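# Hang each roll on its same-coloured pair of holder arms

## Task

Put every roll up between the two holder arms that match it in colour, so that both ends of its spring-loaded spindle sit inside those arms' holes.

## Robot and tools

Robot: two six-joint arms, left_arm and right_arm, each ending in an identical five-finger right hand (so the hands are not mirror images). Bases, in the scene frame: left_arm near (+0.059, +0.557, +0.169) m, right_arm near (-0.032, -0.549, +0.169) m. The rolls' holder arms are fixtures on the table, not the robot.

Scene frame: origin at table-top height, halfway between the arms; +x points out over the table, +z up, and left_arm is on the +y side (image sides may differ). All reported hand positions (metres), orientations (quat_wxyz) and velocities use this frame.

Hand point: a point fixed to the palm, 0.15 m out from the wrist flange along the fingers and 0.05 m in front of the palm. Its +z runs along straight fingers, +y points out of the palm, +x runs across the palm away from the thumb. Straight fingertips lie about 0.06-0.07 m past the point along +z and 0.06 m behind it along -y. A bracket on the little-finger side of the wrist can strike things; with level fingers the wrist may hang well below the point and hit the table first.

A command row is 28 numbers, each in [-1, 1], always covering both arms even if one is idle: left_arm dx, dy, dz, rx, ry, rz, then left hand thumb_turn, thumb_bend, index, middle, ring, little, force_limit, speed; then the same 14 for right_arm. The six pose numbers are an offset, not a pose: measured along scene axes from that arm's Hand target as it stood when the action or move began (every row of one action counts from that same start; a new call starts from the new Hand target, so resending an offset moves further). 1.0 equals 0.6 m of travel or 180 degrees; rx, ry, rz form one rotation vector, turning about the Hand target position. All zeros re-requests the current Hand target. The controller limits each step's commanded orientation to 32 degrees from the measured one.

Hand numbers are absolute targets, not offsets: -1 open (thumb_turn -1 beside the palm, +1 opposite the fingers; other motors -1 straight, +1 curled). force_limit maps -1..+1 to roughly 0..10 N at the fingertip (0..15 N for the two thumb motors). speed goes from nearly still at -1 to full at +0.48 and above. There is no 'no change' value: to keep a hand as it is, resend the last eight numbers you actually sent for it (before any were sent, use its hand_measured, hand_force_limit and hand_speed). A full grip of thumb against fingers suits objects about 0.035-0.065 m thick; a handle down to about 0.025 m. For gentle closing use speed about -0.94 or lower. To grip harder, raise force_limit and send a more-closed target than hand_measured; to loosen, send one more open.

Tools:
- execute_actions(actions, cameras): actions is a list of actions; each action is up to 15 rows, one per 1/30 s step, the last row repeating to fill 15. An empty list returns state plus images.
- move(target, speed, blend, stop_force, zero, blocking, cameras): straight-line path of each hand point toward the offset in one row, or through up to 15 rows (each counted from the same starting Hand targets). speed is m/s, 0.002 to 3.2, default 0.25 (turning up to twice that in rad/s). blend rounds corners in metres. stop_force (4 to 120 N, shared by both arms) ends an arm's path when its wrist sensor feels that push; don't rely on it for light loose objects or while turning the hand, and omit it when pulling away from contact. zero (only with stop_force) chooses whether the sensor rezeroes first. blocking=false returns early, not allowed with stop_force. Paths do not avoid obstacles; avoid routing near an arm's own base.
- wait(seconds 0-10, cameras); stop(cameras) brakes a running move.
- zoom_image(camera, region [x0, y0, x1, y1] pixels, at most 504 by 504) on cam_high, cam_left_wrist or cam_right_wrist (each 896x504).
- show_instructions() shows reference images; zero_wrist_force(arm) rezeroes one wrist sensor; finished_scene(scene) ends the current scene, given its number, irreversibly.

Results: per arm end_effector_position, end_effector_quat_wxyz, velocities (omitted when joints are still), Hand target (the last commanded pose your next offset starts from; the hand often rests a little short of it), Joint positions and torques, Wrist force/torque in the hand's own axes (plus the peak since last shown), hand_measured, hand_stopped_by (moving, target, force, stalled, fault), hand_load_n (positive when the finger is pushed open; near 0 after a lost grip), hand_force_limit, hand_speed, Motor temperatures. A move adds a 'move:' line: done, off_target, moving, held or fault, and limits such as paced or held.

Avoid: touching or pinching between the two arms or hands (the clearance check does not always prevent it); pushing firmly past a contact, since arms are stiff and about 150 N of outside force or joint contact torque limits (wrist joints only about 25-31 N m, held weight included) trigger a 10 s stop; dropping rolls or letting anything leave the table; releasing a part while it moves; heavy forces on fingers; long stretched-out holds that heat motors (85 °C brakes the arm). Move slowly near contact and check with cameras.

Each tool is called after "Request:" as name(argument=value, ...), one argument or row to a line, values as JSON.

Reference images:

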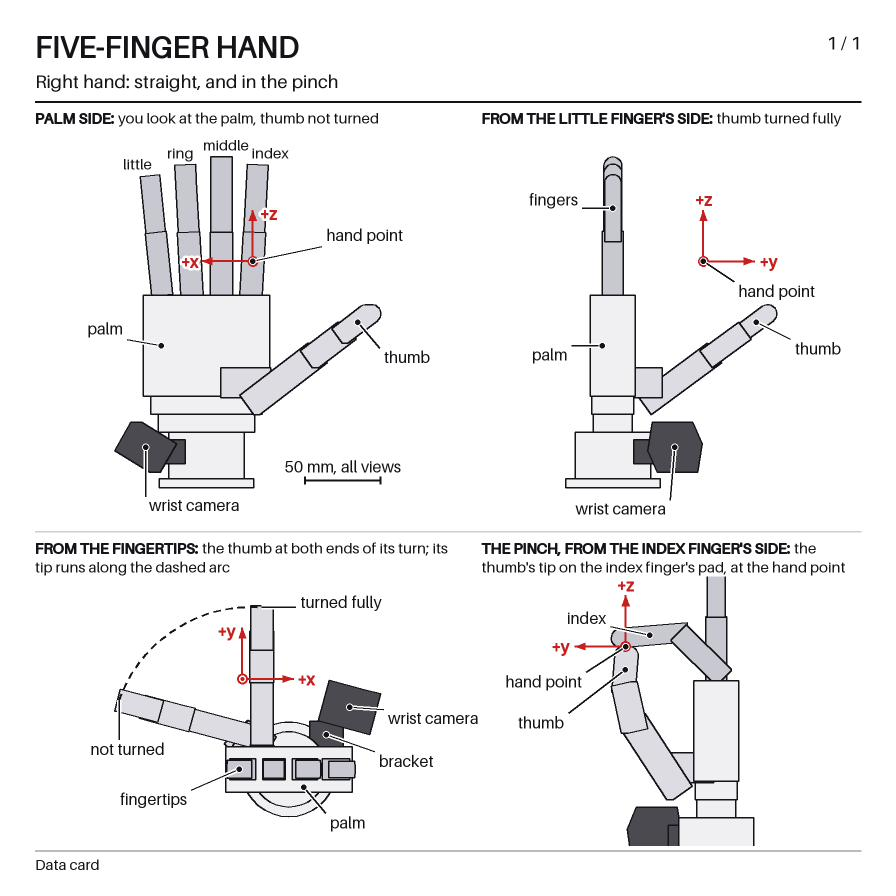

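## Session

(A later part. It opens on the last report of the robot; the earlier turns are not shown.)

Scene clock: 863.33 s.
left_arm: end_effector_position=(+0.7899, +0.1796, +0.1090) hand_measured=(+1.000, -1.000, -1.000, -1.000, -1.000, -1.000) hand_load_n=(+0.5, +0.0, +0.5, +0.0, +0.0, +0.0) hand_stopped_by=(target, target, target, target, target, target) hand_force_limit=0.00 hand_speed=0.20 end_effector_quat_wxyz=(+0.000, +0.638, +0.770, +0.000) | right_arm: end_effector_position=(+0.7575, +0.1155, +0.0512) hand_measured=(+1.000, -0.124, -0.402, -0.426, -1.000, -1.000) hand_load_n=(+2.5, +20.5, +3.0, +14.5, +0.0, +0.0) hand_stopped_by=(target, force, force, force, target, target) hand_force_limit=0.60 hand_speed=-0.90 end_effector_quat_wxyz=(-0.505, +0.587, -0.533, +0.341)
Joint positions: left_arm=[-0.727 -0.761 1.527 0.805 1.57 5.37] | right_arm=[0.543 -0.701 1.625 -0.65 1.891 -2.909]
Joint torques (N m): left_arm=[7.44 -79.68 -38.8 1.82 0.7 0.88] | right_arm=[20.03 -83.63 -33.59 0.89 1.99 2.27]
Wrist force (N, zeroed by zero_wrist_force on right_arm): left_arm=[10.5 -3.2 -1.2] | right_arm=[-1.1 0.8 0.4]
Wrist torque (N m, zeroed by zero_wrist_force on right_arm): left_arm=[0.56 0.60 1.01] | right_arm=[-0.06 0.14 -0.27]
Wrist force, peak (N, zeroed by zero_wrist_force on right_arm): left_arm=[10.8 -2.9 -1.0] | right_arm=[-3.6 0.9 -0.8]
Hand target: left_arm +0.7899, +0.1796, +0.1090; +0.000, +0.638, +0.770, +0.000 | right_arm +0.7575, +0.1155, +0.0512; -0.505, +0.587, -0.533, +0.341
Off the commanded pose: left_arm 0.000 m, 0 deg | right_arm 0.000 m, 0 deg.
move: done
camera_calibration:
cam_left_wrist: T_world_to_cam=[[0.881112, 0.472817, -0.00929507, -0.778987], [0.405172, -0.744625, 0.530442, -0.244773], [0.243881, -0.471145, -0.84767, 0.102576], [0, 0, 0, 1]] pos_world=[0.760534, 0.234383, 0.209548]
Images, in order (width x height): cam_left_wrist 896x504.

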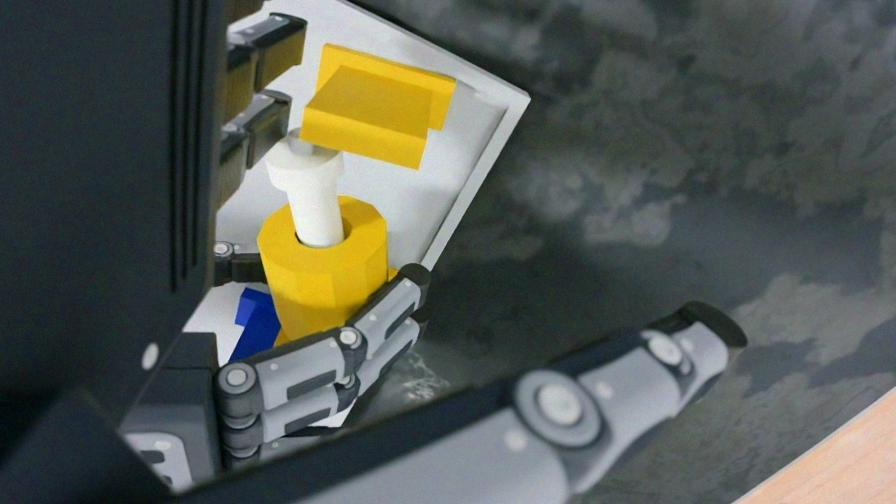

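Request:
move(
  target=[0.0127,0.0068,0,0,0,0,1,-1,-1,-1,-1,-1,0,0.2,0.0043,0.0044,0,0,0,-0.0278,1,0.25,-0.15,-0.15,-1,-1,0.6,-0.9],
  speed=0.015,
  stop_force=6,
  cameras=["cam_left_wrist","cam_right_wrist"],
)

Request:
zoom_image(
  camera="cam_left_wrist",
  region=[200, 60, 380, 240],
)

Scene clock: 868.23 s.
left_arm: end_effector_position=(+0.7959, +0.1828, +0.1090) hand_measured=(+1.000, -1.000, -1.000, -1.000, -1.000, -1.000) hand_load_n=(+0.0, +0.0, +1.0, +0.0, +0.0, +0.0) hand_stopped_by=(target, target, target, target, target, target) hand_force_limit=0.00 hand_speed=0.20 end_effector_quat_wxyz=(+0.000, +0.638, +0.770, +0.000) | right_arm: end_effector_position=(+0.7601, +0.1182, +0.0512) hand_measured=(+1.000, -0.124, -0.402, -0.426, -1.000, -1.000) hand_load_n=(+1.0, +21.0, +2.5, +14.0, +0.0, +0.0) hand_stopped_by=(target, force, force, force, target, target) hand_force_limit=0.60 hand_speed=-0.90 end_effector_quat_wxyz=(-0.490, +0.563, -0.558, +0.363)
Joint positions: left_arm=[-0.718 -0.757 1.517 0.81 1.57 5.378] | right_arm=[0.571 -0.685 1.59 -0.618 2.001 -2.875]
Joint torques (N m): left_arm=[-22.09 -99.7 -27.92 -1.07 0.8 -2] | right_arm=[17.37 -85.25 -35.02 1.3 2.9 2]
Wrist force (N, zeroed by zero_wrist_force on right_arm): left_arm=[9.7 -6.5 -0.1] | right_arm=[-2.6 0.7 -2.4]
Wrist torque (N m, zeroed by zero_wrist_force on right_arm): left_arm=[0.73 0.62 0.98] | right_arm=[0.00 0.10 -0.32]
Wrist force, peak (N, zeroed by zero_wrist_force on right_arm): left_arm=[11.4 -7.5 0.6] | right_arm=[-2.9 1.0 -2.5]
Hand target: left_arm +0.7959, +0.1828, +0.1090; +0.000, +0.638, +0.770, +0.000 (not the last commanded pose) | right_arm +0.7601, +0.1182, +0.0512; -0.490, +0.563, -0.558, +0.363
Off the commanded pose: left_arm 0.002 m, 0 deg | right_arm 0.000 m, 0 deg.
move: contact (left_arm)
camera_calibration:
cam_left_wrist: T_world_to_cam=[[0.881123, 0.472795, -0.00933484, -0.785918], [0.405154, -0.74459, 0.530505, -0.244794], [0.243869, -0.471222, -0.84763, 0.102662], [0, 0, 0, 1]] pos_world=[0.766634, 0.237683, 0.209548]
cam_right_wrist: T_world_to_cam=[[-0.242224, -0.112559, -0.963669, 0.25295], [-0.620539, 0.781502, 0.0646953, 0.381697], [0.745827, 0.613665, -0.259146, -0.513659], [0, 0, 0, 1]] pos_world=[0.68123, 0.0453896, 0.0859532]
Images, in order (width x height): cam_left_wrist 896x504, cam_right_wrist 896x504.

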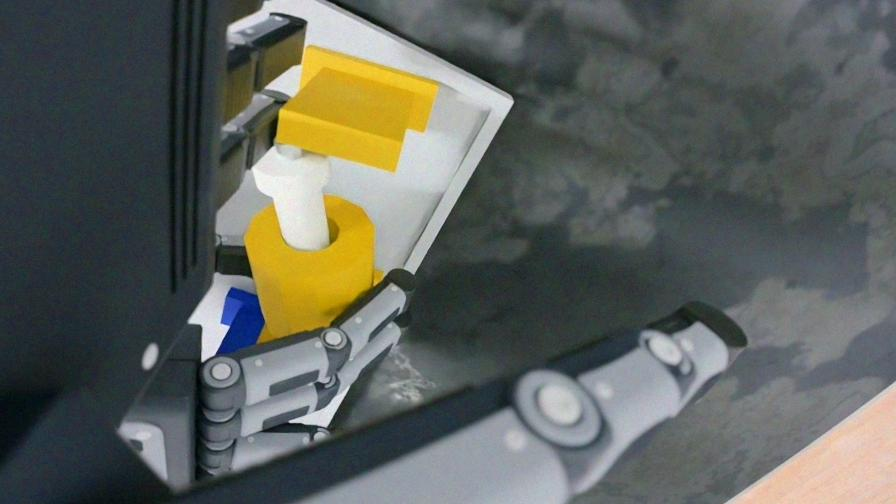

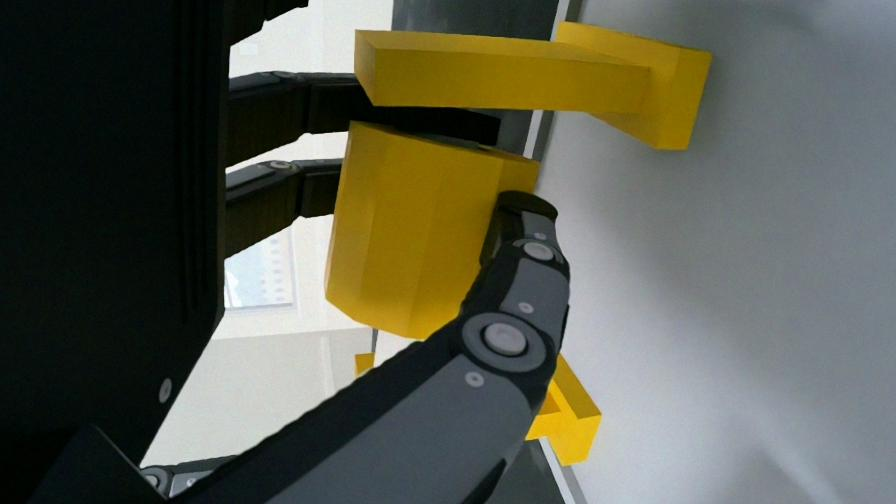

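Scaled by 2.800 from the camera's 896x504 image, which has a finer 1280x720 frame.

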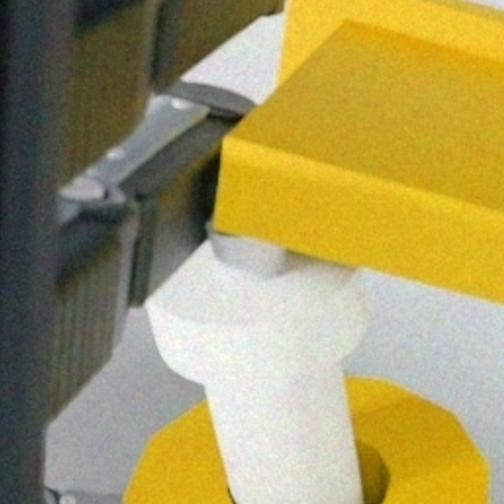

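Request:
zoom_image(
  camera="cam_left_wrist",
  region=[240, 110, 340, 200],
)

Scaled by 5.040 from the camera's 896x504 image, which has a finer 1280x720 frame.

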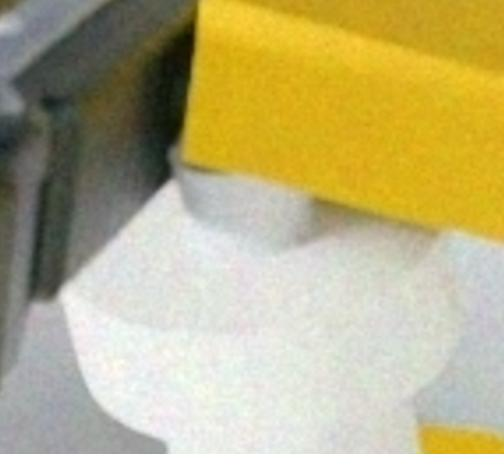

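Request:
zoom_image(
  camera="cam_right_wrist",
  region=[320, 10, 580, 190],
)

Scaled by 1.938 from the camera's 896x504 image, which has a finer 1280x720 frame.

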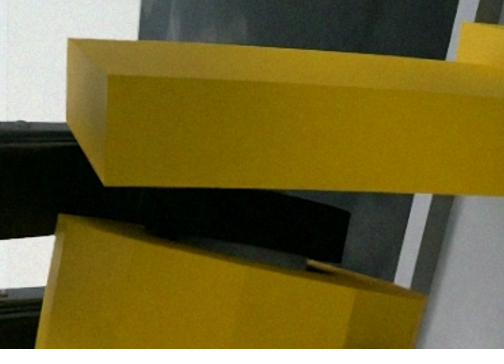

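Request:
move(
  target=[0,0,0,0,0,0,1,-1,-1,-1,-1,-1,0,0.2,-0.0064,-0.0012,0,0,0,0,1,0.25,-0.15,-0.15,-1,-1,0.6,-0.9],
  speed=0.01,
  stop_force=8,
  cameras=["cam_left_wrist","cam_right_wrist"],
)

Request:
zoom_image(
  camera="cam_right_wrist",
  region=[320, 10, 580, 190],
)

Request:
zoom_image(
  camera="cam_left_wrist",
  region=[200, 60, 380, 240],
)

Scene clock: 880.07 s.
left_arm: end_effector_position=(+0.7959, +0.1828, +0.1090) hand_measured=(+1.000, -1.000, -1.000, -1.000, -1.000, -1.000) hand_load_n=(+0.0, +0.0, +1.0, +0.0, +0.0, +0.0) hand_stopped_by=(target, target, target, target, target, target) hand_force_limit=0.00 hand_speed=0.20 end_effector_quat_wxyz=(+0.000, +0.638, +0.770, +0.000) | right_arm: end_effector_position=(+0.7588, +0.1179, +0.0512) hand_measured=(+1.000, -0.124, -0.402, -0.426, -1.000, -1.000) hand_load_n=(+2.0, +19.5, +4.0, +15.0, +0.0, +0.0) hand_stopped_by=(target, force, force, force, target, target) hand_force_limit=0.60 hand_speed=-0.90 end_effector_quat_wxyz=(-0.490, +0.563, -0.558, +0.363)
Joint positions: left_arm=[-0.718 -0.757 1.517 0.81 1.57 5.378] | right_arm=[0.572 -0.686 1.593 -0.62 2.002 -2.875]
Joint torques (N m): left_arm=[-22.52 -99.39 -30.37 -1.05 0.71 -1.68] | right_arm=[-14.31 -83.42 -31.5 1.01 -1.38 -1.44]
Wrist force (N, zeroed by zero_wrist_force on right_arm): left_arm=[10.0 -6.9 -0.4] | right_arm=[-2.0 -0.7 4.8]
Wrist torque (N m, zeroed by zero_wrist_force on right_arm): left_arm=[0.76 0.61 1.00] | right_arm=[-0.12 0.14 -0.29]
Wrist force, peak (N, zeroed by zero_wrist_force on right_arm): left_arm=[10.4 -7.3 0.0] | right_arm=[-2.4 -1.1 8.5]
Hand target: left_arm +0.7959, +0.1828, +0.1090; +0.000, +0.638, +0.770, +0.000 | right_arm +0.7588, +0.1179, +0.0512; -0.490, +0.563, -0.558, +0.363 (not the last commanded pose)
Off the commanded pose: left_arm 0.000 m, 0 deg | right_arm 0.003 m, 0 deg.
move: contact (right_arm)
camera_calibration:
cam_left_wrist: T_world_to_cam=[[0.881123, 0.472795, -0.00933484, -0.785918], [0.405154, -0.74459, 0.530505, -0.244794], [0.243869, -0.471222, -0.84763, 0.102662], [0, 0, 0, 1]] pos_world=[0.766634, 0.237683, 0.209548]
cam_right_wrist: T_world_to_cam=[[-0.242153, -0.112499, -0.963694, 0.252564], [-0.620544, 0.781498, 0.0646985, 0.38105], [0.745846, 0.613681, -0.259053, -0.512589], [0, 0, 0, 1]] pos_world=[0.67993, 0.0451896, 0.0859532]
Images, in order (width x height): cam_left_wrist 896x504, cam_right_wrist 896x504.

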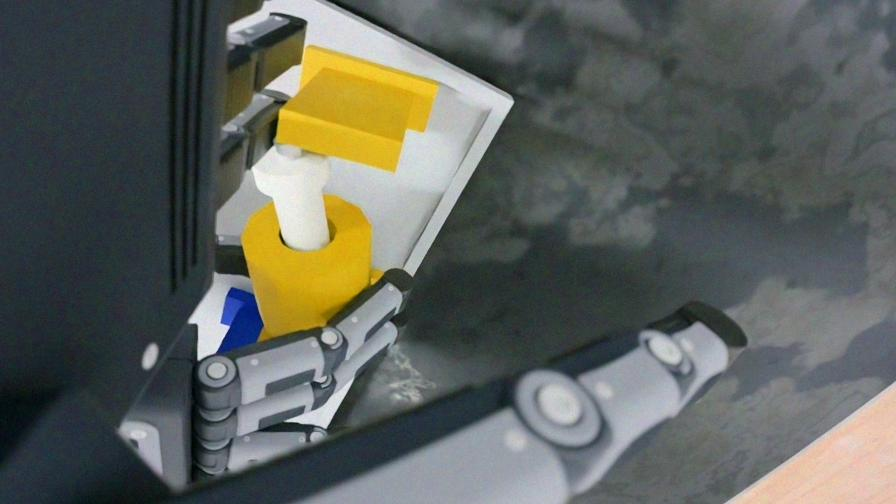

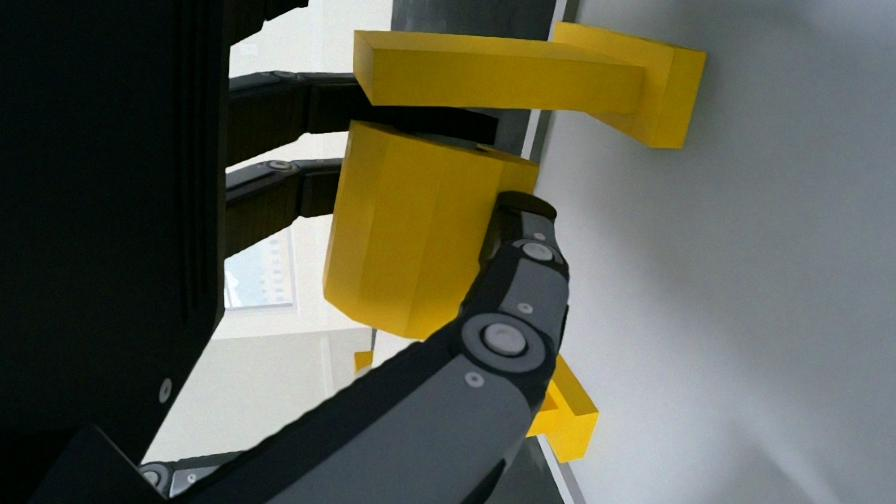

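Scaled by 1.938 from the camera's 896x504 image, which has a finer 1280x720 frame.

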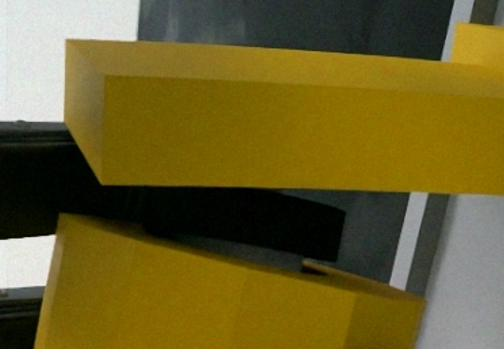

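Scaled by 2.800 from the camera's 896x504 image, which has a finer 1280x720 frame.

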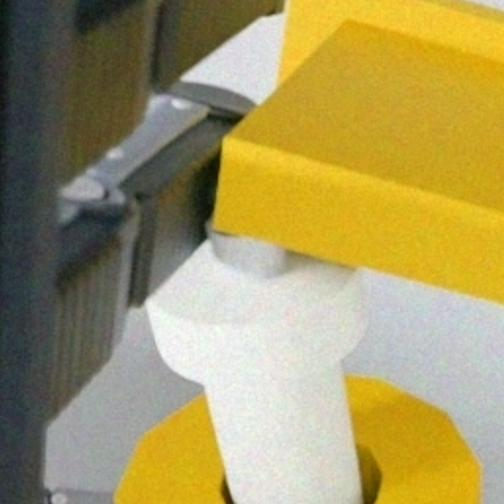

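Request:
move(
  target=[-0.0022,0.0022,0,0,0,0,1,-1,-1,-1,-1,-1,0,0.2,0.001,0.0002,-0.0048,-0.0245,-0.0051,0,1,0.25,-0.15,-0.15,-1,-1,0.6,-0.9],
  speed=0.03,
  stop_force=9,
  cameras=["cam_left_wrist","cam_right_wrist"],
)

Request:
zoom_image(
  camera="cam_left_wrist",
  region=[200, 60, 380, 240],
)

Request:
zoom_image(
  camera="cam_right_wrist",
  region=[320, 10, 580, 190],
)

Scene clock: 885.73 s.
left_arm: end_effector_position=(+0.7950, +0.1837, +0.1090) hand_measured=(+1.000, -1.000, -1.000, -1.000, -1.000, -1.000) hand_load_n=(+0.0, +0.0, +0.0, +0.0, +0.0, +0.0) hand_stopped_by=(target, target, target, target, target, target) hand_force_limit=0.00 hand_speed=0.20 end_effector_quat_wxyz=(+0.000, +0.638, +0.770, +0.000) | right_arm: end_effector_position=(+0.7594, +0.1181, +0.0483) hand_measured=(+1.000, -0.124, -0.402, -0.426, -1.000, -1.000) hand_load_n=(+1.5, +19.5, +3.5, +13.5, +0.0, +0.0) hand_stopped_by=(target, force, force, force, target, target) hand_force_limit=0.60 hand_speed=-0.90 end_effector_quat_wxyz=(-0.472, +0.578, -0.540, +0.388)
Joint positions: left_arm=[-0.718 -0.758 1.521 0.808 1.57 5.378] | right_arm=[0.583 -0.679 1.578 -0.614 2.033 -2.949]
Joint torques (N m): left_arm=[-6 -79.7 -35.17 3.93 0.81 0.47] | right_arm=[20.51 -82.16 -35.91 1.26 2.1 -1.88]
Wrist force (N, zeroed by zero_wrist_force on right_arm): left_arm=[2.3 -1.1 -1.1] | right_arm=[-0.4 0.1 -1.8]
Wrist torque (N m, zeroed by zero_wrist_force on right_arm): left_arm=[0.41 0.48 0.52] | right_arm=[0.02 0.17 -0.07]
Wrist force, peak (N, zeroed by zero_wrist_force on right_arm): left_arm=[10.3 -7.7 -0.3] | right_arm=[-2.0 -0.4 4.8]
Hand target: left_arm +0.7950, +0.1837, +0.1090; +0.000, +0.638, +0.770, +0.000 (not the last commanded pose) | right_arm +0.7594, +0.1181, +0.0483; -0.472, +0.578, -0.540, +0.388
Off the commanded pose: left_arm 0.001 m, 0 deg | right_arm 0.000 m, 0 deg.
move: contact (left_arm)
camera_calibration:
cam_left_wrist: T_world_to_cam=[[0.881159, 0.472729, -0.0092883, -0.785525], [0.405063, -0.744606, 0.530552, -0.24377], [0.243891, -0.471263, -0.847601, 0.103246], [0, 0, 0, 1]] pos_world=[0.765733, 0.238483, 0.209548]
cam_right_wrist: T_world_to_cam=[[-0.226832, -0.186353, -0.955939, 0.24666], [-0.621017, 0.783778, -0.00543237, 0.385028], [0.750257, 0.592422, -0.293515, -0.513099], [0, 0, 0, 1]] pos_world=[0.680015, 0.0481601, 0.0872818]
Images, in order (width x height): cam_left_wrist 896x504, cam_right_wrist 896x504.

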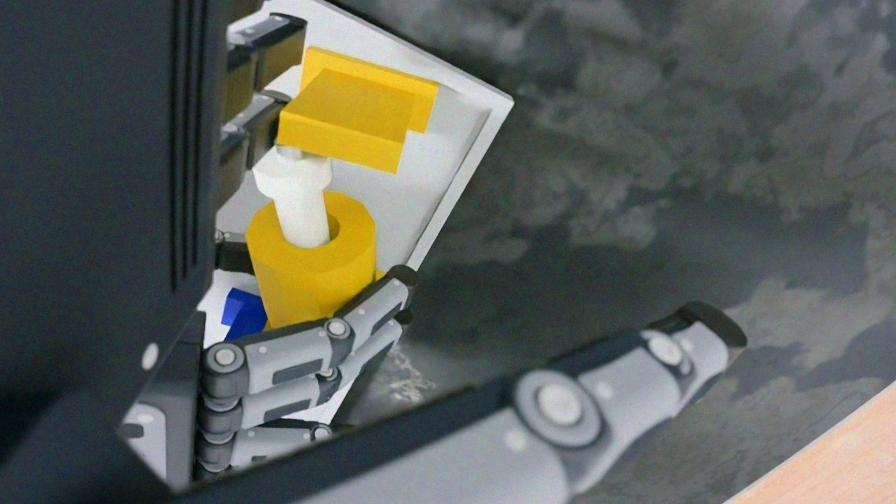

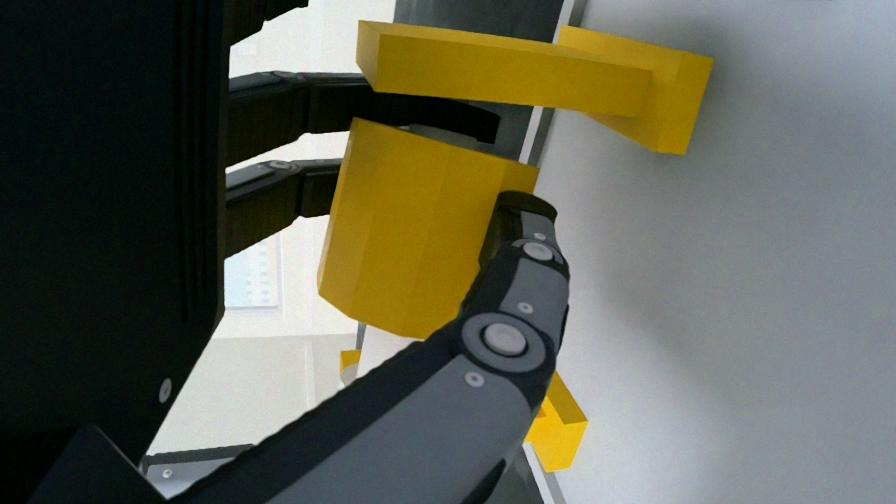

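Scaled by 2.800 from the camera's 896x504 image, which has a finer 1280x720 frame.

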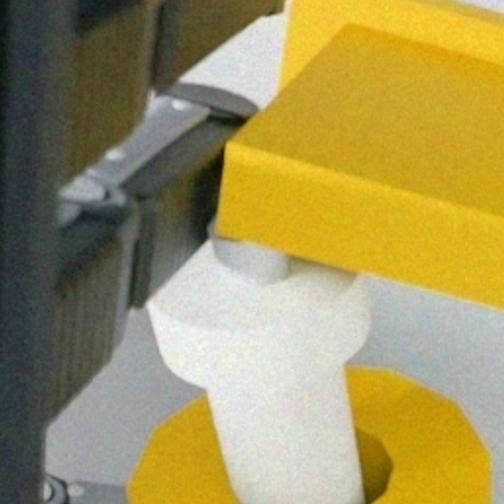

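Scaled by 1.938 from the camera's 896x504 image, which has a finer 1280x720 frame.

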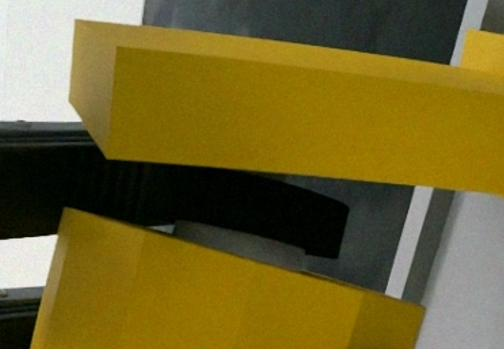

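Request:
move(
  target=[0.0072,0.0015,0,0,0,0,1,-1,-1,-1,-1,-1,0,0.2,0.001,0.0011,0,0,0,-0.0111,1,0.25,-0.15,-0.15,-1,-1,0.6,-0.9],
  speed=0.015,
  stop_force=7,
  cameras=["cam_left_wrist","cam_right_wrist"],
)

Request:
zoom_image(
  camera="cam_left_wrist",
  region=[200, 60, 380, 240],
)

Request:
zoom_image(
  camera="cam_right_wrist",
  region=[320, 10, 580, 190],
)

Scene clock: 888.47 s.
left_arm: end_effector_position=(+0.7962, +0.1839, +0.1090) hand_measured=(+1.000, -1.000, -1.000, -1.000, -1.000, -1.000) hand_load_n=(+0.0, +0.0, +1.0, +0.0, +0.0, +0.0) hand_stopped_by=(target, target, target, target, target, target) hand_force_limit=0.00 hand_speed=0.20 end_effector_quat_wxyz=(+0.000, +0.638, +0.770, +0.000) | right_arm: end_effector_position=(+0.7600, +0.1187, +0.0483) hand_measured=(+1.000, -0.124, -0.402, -0.426, -1.000, -1.000) hand_load_n=(+0.0, +20.0, +3.5, +13.5, +0.0, -0.5) hand_stopped_by=(target, force, force, force, target, target) hand_force_limit=0.60 hand_speed=-0.90 end_effector_quat_wxyz=(-0.466, +0.569, -0.550, +0.397)
Joint positions: left_arm=[-0.717 -0.757 1.518 0.809 1.57 5.38] | right_arm=[0.593 -0.672 1.563 -0.599 2.076 -2.934]
Joint torques (N m): left_arm=[-21.64 -99.87 -26.78 -1.08 1 -1.73] | right_arm=[16.21 -85.47 -36.22 1.15 2.59 1.57]
Wrist force (N, zeroed by zero_wrist_force on right_arm): left_arm=[6.9 -6.5 -1.5] | right_arm=[-1.9 -1.1 -4.1]
Wrist torque (N m, zeroed by zero_wrist_force on right_arm): left_arm=[0.69 0.72 0.80] | right_arm=[-0.05 0.15 -0.21]
Wrist force, peak (N, zeroed by zero_wrist_force on right_arm): left_arm=[7.3 -9.1 -0.5] | right_arm=[-1.9 -1.1 -4.1]
Hand target: left_arm +0.7962, +0.1839, +0.1090; +0.000, +0.638, +0.770, +0.000 (not the last commanded pose) | right_arm +0.7600, +0.1187, +0.0483; -0.466, +0.569, -0.550, +0.397
Off the commanded pose: left_arm 0.003 m, 0 deg | right_arm 0.000 m, 0 deg.
move: contact (left_arm)
camera_calibration:
cam_left_wrist: T_world_to_cam=[[0.881199, 0.472653, -0.00933653, -0.786726], [0.405045, -0.744673, 0.530473, -0.243986], [0.243777, -0.471234, -0.847651, 0.103185], [0, 0, 0, 1]] pos_world=[0.766934, 0.238783, 0.209548]
cam_right_wrist: T_world_to_cam=[[-0.233192, -0.178325, -0.95594, 0.250783], [-0.593255, 0.804996, -0.00544884, 0.361255], [0.7705, 0.565846, -0.293511, -0.526114], [0, 0, 0, 1]] pos_world=[0.678167, 0.0516115, 0.0872818]
Images, in order (width x height): cam_left_wrist 896x504, cam_right_wrist 896x504.

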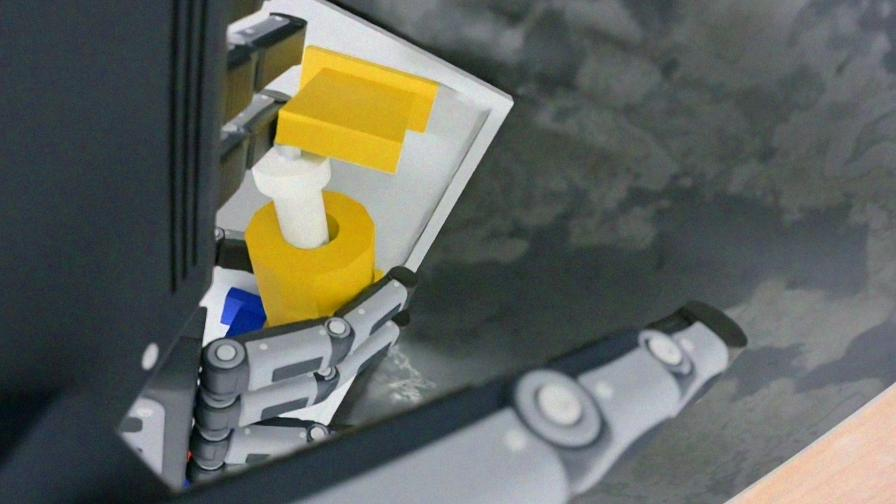

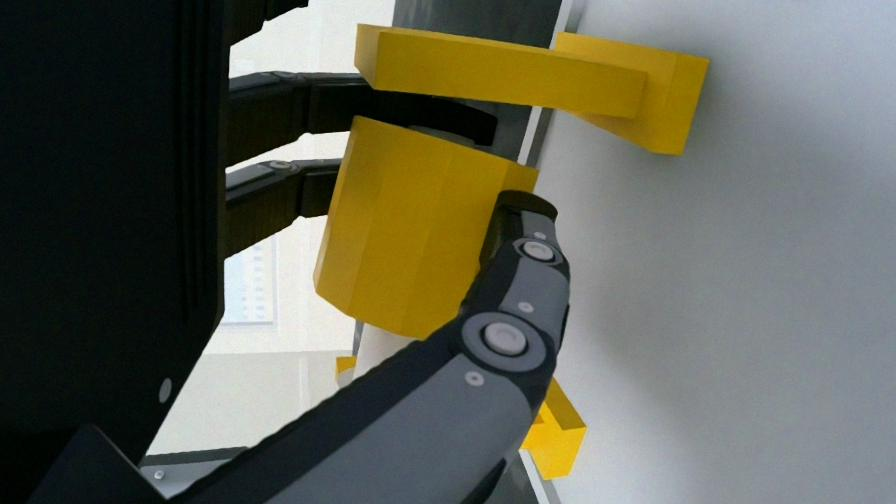

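Scaled by 2.800 from the camera's 896x504 image, which has a finer 1280x720 frame.

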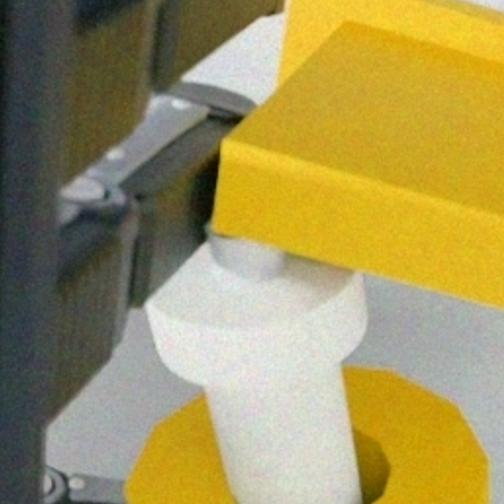

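Scaled by 1.938 from the camera's 896x504 image, which has a finer 1280x720 frame.

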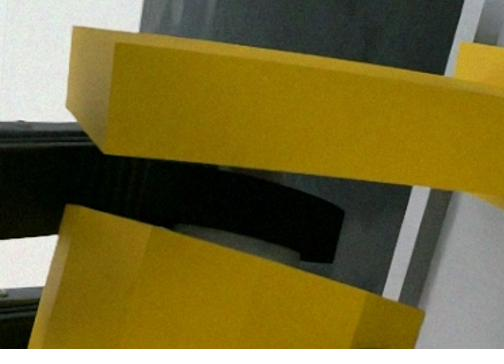

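Request:
move(
  target=[-0.0035,0.0055,0,0,0,0,1,-1,-1,-1,-1,-1,0,0.2,0,0,0,0,0,0,1,0.25,-0.15,-0.15,-1,-1,0.6,-0.9],
  speed=0.02,
)

Request:
move(
  target=[0,0,0,0,0,0,1,-1,-1,-1,-1,-1,0,0.2,-0.009,-0.0017,0,0,0,0,1,0.25,-0.15,-0.15,-1,-1,0.6,-0.9],
  speed=0.01,
  stop_force=12,
  cameras=["cam_left_wrist","cam_right_wrist"],
)

Request:
zoom_image(
  camera="cam_right_wrist",
  region=[320, 10, 580, 190],
)

Request:
zoom_image(
  camera="cam_left_wrist",
  region=[200, 60, 380, 240],
)

Scene clock: 896.50 s.
left_arm: end_effector_position=(+0.7941, +0.1871, +0.1090) hand_measured=(+1.000, -1.000, -1.000, -1.000, -1.000, -1.000) hand_load_n=(+0.0, +0.0, +0.0, +0.0, +0.0, +0.0) hand_stopped_by=(target, target, target, target, target, target) hand_force_limit=0.00 hand_speed=0.20 end_effector_quat_wxyz=(+0.000, +0.638, +0.770, +0.000) | right_arm: end_effector_position=(+0.7600, +0.1187, +0.0483) hand_measured=(+1.000, -0.124, -0.402, -0.426, -1.000, -1.000) hand_load_n=(+0.5, +20.0, +3.5, +13.5, +0.0, +0.0) hand_stopped_by=(target, force, force, force, target, target) hand_force_limit=0.60 hand_speed=-0.90 end_effector_quat_wxyz=(-0.466, +0.569, -0.550, +0.397)
Joint positions: left_arm=[-0.716 -0.761 1.527 0.805 1.57 5.381] | right_arm=[0.593 -0.672 1.563 -0.599 2.076 -2.934]
Joint torques (N m): left_arm=[14.16 -93.8 -18.91 1.29 0.85 1.68] | right_arm=[16.17 -84.59 -35.3 1.16 2.73 1.6]
Wrist force (N, zeroed by zero_wrist_force on right_arm): left_arm=[-1.5 1.4 -2.1] | right_arm=[-2.0 -0.6 -3.9]
Wrist torque (N m, zeroed by zero_wrist_force on right_arm): left_arm=[0.38 0.22 0.31] | right_arm=[0.00 0.15 -0.19]
Wrist force, peak (N, zeroed by zero_wrist_force on right_arm): left_arm=[7.2 -6.7 -1.5] | right_arm=[-1.8 -0.9 -4.3]
Hand target: left_arm +0.7941, +0.1872, +0.1090; +0.000, +0.638, +0.770, +0.000 | right_arm +0.7600, +0.1187, +0.0483; -0.466, +0.569, -0.550, +0.397
Off the commanded pose: left_arm 0.000 m, 0 deg | right_arm 0.000 m, 0 deg.
move: done

Scene clock: 897.90 s.
left_arm: end_effector_position=(+0.7941, +0.1872, +0.1090) hand_measured=(+1.000, -1.000, -1.000, -1.000, -1.000, -1.000) hand_load_n=(+0.0, +0.0, +0.0, +0.0, +0.0, +0.0) hand_stopped_by=(target, target, target, target, target, target) hand_force_limit=0.00 hand_speed=0.20 end_effector_quat_wxyz=(+0.000, +0.638, +0.770, +0.000) | right_arm: end_effector_position=(+0.7546, +0.1177, +0.0483) hand_measured=(+1.000, -0.124, -0.402, -0.426, -1.000, -1.000) hand_load_n=(+2.0, +18.5, +5.5, +16.0, +0.0, +0.0) hand_stopped_by=(target, force, force, force, target, target) hand_force_limit=0.60 hand_speed=-0.90 end_effector_quat_wxyz=(-0.466, +0.569, -0.550, +0.397)
Joint positions: left_arm=[-0.716 -0.761 1.527 0.805 1.57 5.381] | right_arm=[0.596 -0.676 1.573 -0.604 2.079 -2.933]
Joint torques (N m): left_arm=[13.63 -95.4 -19.04 1.03 0.98 1.68] | right_arm=[24.24 -99.3 -13.21 -1.78 1.95 1.71]
Wrist force (N, zeroed by zero_wrist_force on right_arm): left_arm=[-1.3 1.2 -2.2] | right_arm=[-1.5 -2.6 7.2]
Wrist torque (N m, zeroed by zero_wrist_force on right_arm): left_arm=[0.36 0.20 0.31] | right_arm=[-0.04 0.16 -0.16]
Wrist force, peak (N, zeroed by zero_wrist_force on right_arm): left_arm=[-1.9 1.4 -2.4] | right_arm=[-1.2 -2.5 7.8]
Hand target: left_arm +0.7941, +0.1872, +0.1090; +0.000, +0.638, +0.770, +0.000 | right_arm +0.7546, +0.1177, +0.0483; -0.466, +0.569, -0.550, +0.397
Off the commanded pose: left_arm 0.000 m, 0 deg | right_arm 0.000 m, 0 deg.
move: done
camera_calibration:
cam_left_wrist: T_world_to_cam=[[0.881199, 0.472653, -0.00933653, -0.786436], [0.405045, -0.744673, 0.530473, -0.240678], [0.243777, -0.471234, -0.847651, 0.105252], [0, 0, 0, 1]] pos_world=[0.764834, 0.242083, 0.209548]
cam_right_wrist: T_world_to_cam=[[-0.233192, -0.178325, -0.95594, 0.249345], [-0.593255, 0.804996, -0.00544884, 0.358856], [0.7705, 0.565846, -0.293511, -0.521387], [0, 0, 0, 1]] pos_world=[0.672767, 0.0506115, 0.0872818]
Images, in order (width x height): cam_left_wrist 896x504, cam_right_wrist 896x504.

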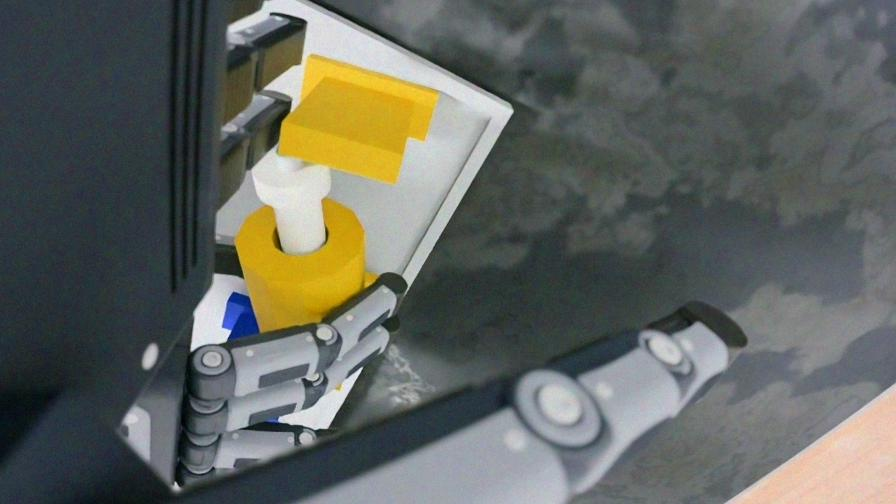

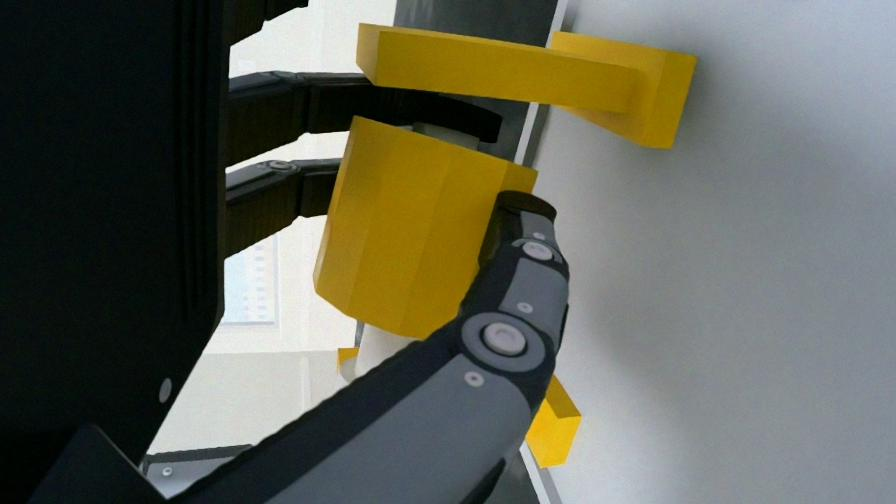

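Scaled by 1.938 from the camera's 896x504 image, which has a finer 1280x720 frame.

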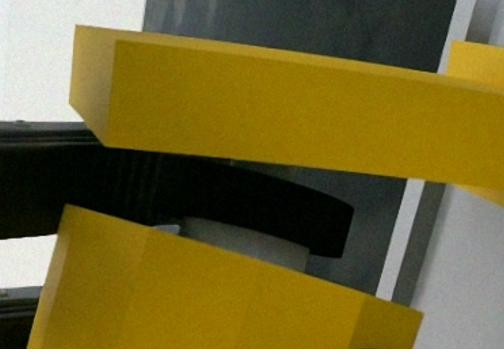

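Scaled by 2.800 from the camera's 896x504 image, which has a finer 1280x720 frame.

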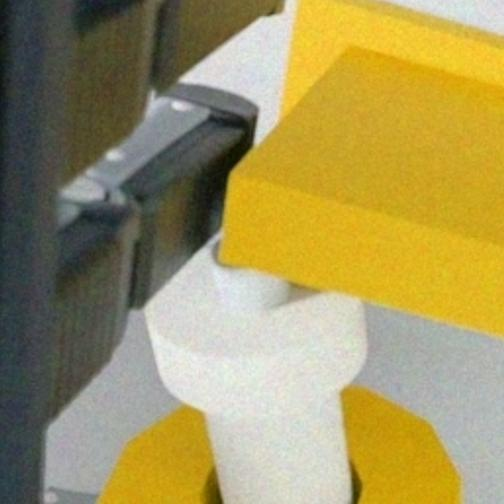

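Request:
move(
  target=[
    [-0.022,-0.0045,0,0,0,0,1,-1,-1,-1,-1,-1,0,0.2,0.0065,0.0012,0,0,0,0,1,0.25,-0.15,-0.15,-1,-1,0.6,-0.9],
    [-0.017,-0.029,0,0,0,0,1,-1,-1,-1,-1,-1,0,0.2,0.0065,0.0012,0,0,0,0,1,0.25,-0.15,-0.15,-1,-1,0.6,-0.9],
  ],
  speed=0.04,
  stop_force=6,
  cameras=["cam_left_wrist"],
)

Request:
zoom_image(
  camera="cam_left_wrist",
  region=[200, 60, 380, 240],
)

Scene clock: 901.63 s.
left_arm: end_effector_position=(+0.7839, +0.1698, +0.1090) hand_measured=(+1.000, -1.000, -1.000, -1.000, -1.000, -1.000) hand_load_n=(+0.0, +0.0, +0.0, +0.0, +0.0, +0.0) hand_stopped_by=(target, target, target, target, target, target) hand_force_limit=0.00 hand_speed=0.20 end_effector_quat_wxyz=(+0.000, +0.638, +0.770, +0.000) | right_arm: end_effector_position=(+0.7549, +0.1179, +0.0483) hand_measured=(+1.000, -0.124, -0.402, -0.426, -1.000, -1.000) hand_load_n=(+2.5, +19.5, +4.5, +13.5, +0.0, +0.0) hand_stopped_by=(target, force, force, force, target, target) hand_force_limit=0.60 hand_speed=-0.90 end_effector_quat_wxyz=(-0.466, +0.569, -0.550, +0.396)
Joint positions: left_arm=[-0.742 -0.762 1.528 0.804 1.57 5.354] | right_arm=[0.596 -0.676 1.572 -0.604 2.079 -2.933]
Joint torques (N m): left_arm=[-20.19 -74.54 -32.6 7.06 -1.31 -3.12] | right_arm=[17.8 -100.88 -17.41 -1.7 0.86 -0.06]
Wrist force (N, zeroed by zero_wrist_force on right_arm): left_arm=[-1.9 1.3 -2.2] | right_arm=[-1.4 -0.1 1.4]
Wrist torque (N m, zeroed by zero_wrist_force on right_arm): left_arm=[0.38 0.28 0.29] | right_arm=[-0.09 0.17 -0.10]
Wrist force, peak (N, zeroed by zero_wrist_force on right_arm): left_arm=[-1.8 1.4 -2.6] | right_arm=[-1.7 -2.4 7.9]
Hand target: left_arm +0.7839, +0.1698, +0.1090; +0.000, +0.638, +0.770, +0.000 | right_arm +0.7549, +0.1179, +0.0483; -0.466, +0.569, -0.550, +0.396 (not the last commanded pose)
Off the commanded pose: left_arm 0.000 m, 0 deg | right_arm 0.004 m, 0 deg.
move: contact (right_arm)
camera_calibration:
cam_left_wrist: T_world_to_cam=[[0.881199, 0.472653, -0.00933653, -0.769223], [0.405045, -0.744673, 0.530473, -0.249504], [0.243777, -0.471234, -0.847651, 0.0995393], [0, 0, 0, 1]] pos_world=[0.754634, 0.224683, 0.209548]
Images, in order (width x height): cam_left_wrist 896x504.

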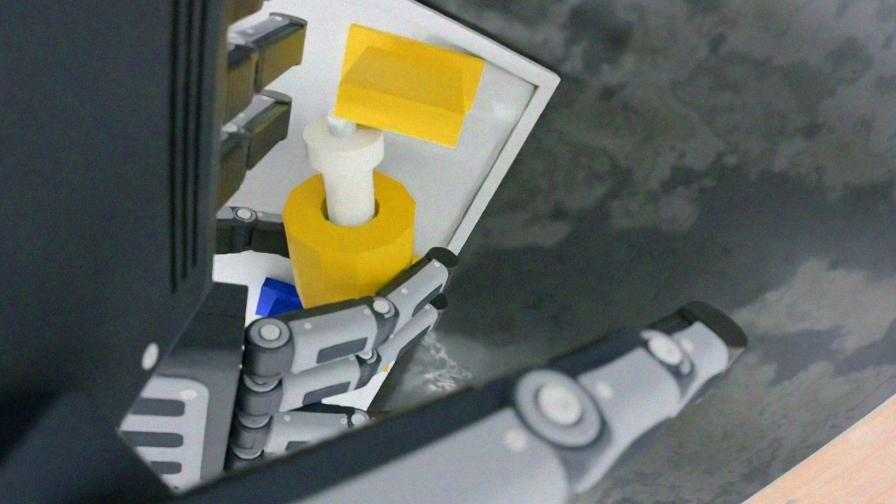

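Scaled by 2.800 from the camera's 896x504 image, which has a finer 1280x720 frame.

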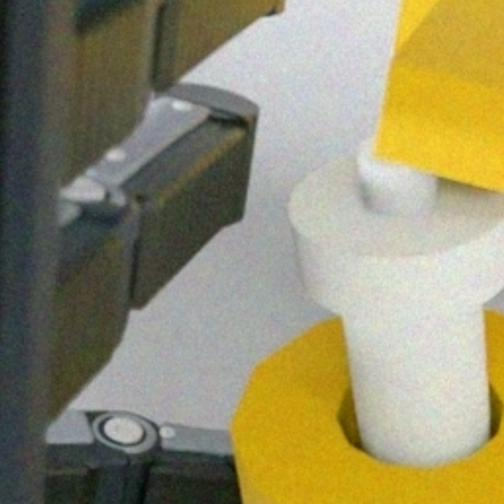

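Request:
execute_actions(
  actions=[],
  cameras=["cam_right_wrist"],
)

Request:
zoom_image(
  camera="cam_right_wrist",
  region=[320, 10, 580, 190],
)

Scene clock: 903.43 s.
left_arm: end_effector_position=(+0.7839, +0.1698, +0.1090) hand_measured=(+1.000, -1.000, -1.000, -1.000, -1.000, -1.000) hand_load_n=(+0.0, +0.0, +0.0, +0.0, +0.0, +0.0) hand_stopped_by=(target, target, target, target, target, target) hand_force_limit=0.00 hand_speed=0.20 end_effector_quat_wxyz=(+0.000, +0.638, +0.770, +0.000) | right_arm: end_effector_position=(+0.7549, +0.1179, +0.0483) hand_measured=(+1.000, -0.124, -0.402, -0.426, -1.000, -1.000) hand_load_n=(+2.5, +19.5, +4.5, +13.5, +0.0, +0.0) hand_stopped_by=(target, force, force, force, target, target) hand_force_limit=0.60 hand_speed=-0.90 end_effector_quat_wxyz=(-0.466, +0.569, -0.550, +0.396)
Joint positions: left_arm=[-0.742 -0.762 1.528 0.804 1.57 5.354] | right_arm=[0.596 -0.676 1.572 -0.604 2.079 -2.933]
Joint velocities: within noise
Joint torques (N m): left_arm=[-21.6 -78.22 -32.65 6.99 -1.18 -2.79] | right_arm=[20.09 -100.73 -17.55 -1.89 1.04 1.42]
Motor temperatures (°C): left_arm=[29 25 26 31 34 35] | right_arm=[29 26 29 33 30 32]
Wrist force (N, zeroed by zero_wrist_force on right_arm): left_arm=[-1.8 1.1 -2.3] | right_arm=[-1.4 0.3 1.1]
Wrist torque (N m, zeroed by zero_wrist_force on right_arm): left_arm=[0.35 0.27 0.29] | right_arm=[-0.01 0.19 -0.09]
Wrist force, peak (N, zeroed by zero_wrist_force on right_arm): left_arm=[-1.8 1.1 -2.7] | right_arm=[-2.0 -0.4 1.5]
Hand target: left_arm +0.7839, +0.1698, +0.1090; +0.000, +0.638, +0.770, +0.000 | right_arm +0.7549, +0.1179, +0.0483; -0.466, +0.569, -0.550, +0.396 (not the last commanded pose)
Off the commanded pose: left_arm 0.000 m, 0 deg | right_arm 0.004 m, 0 deg.
camera_calibration:
cam_right_wrist: T_world_to_cam=[[-0.233171, -0.178361, -0.955939, 0.249439], [-0.593373, 0.804909, -0.0054471, 0.358956], [0.770415, 0.565958, -0.293516, -0.52168], [0, 0, 0, 1]] pos_world=[0.673067, 0.0508117, 0.0872818]
Images, in order (width x height): cam_right_wrist 896x504.

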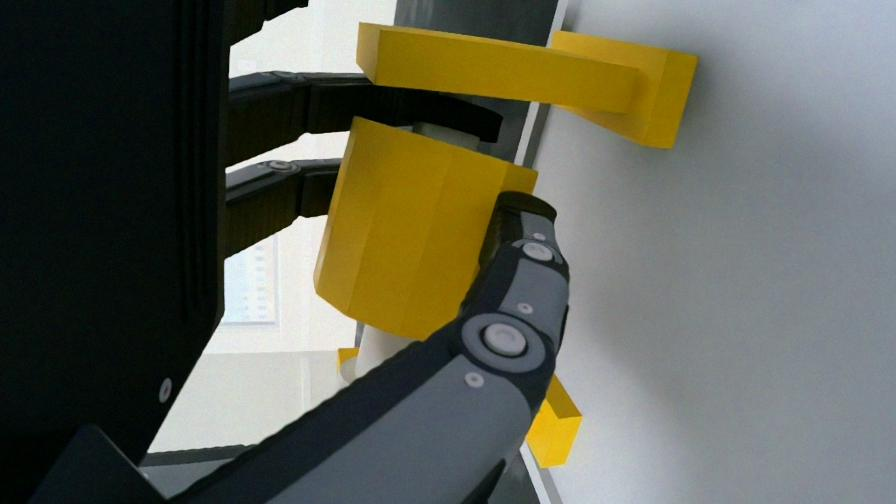

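Scaled by 1.938 from the camera's 896x504 image, which has a finer 1280x720 frame.

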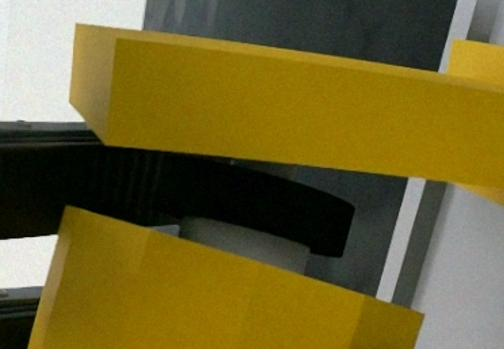

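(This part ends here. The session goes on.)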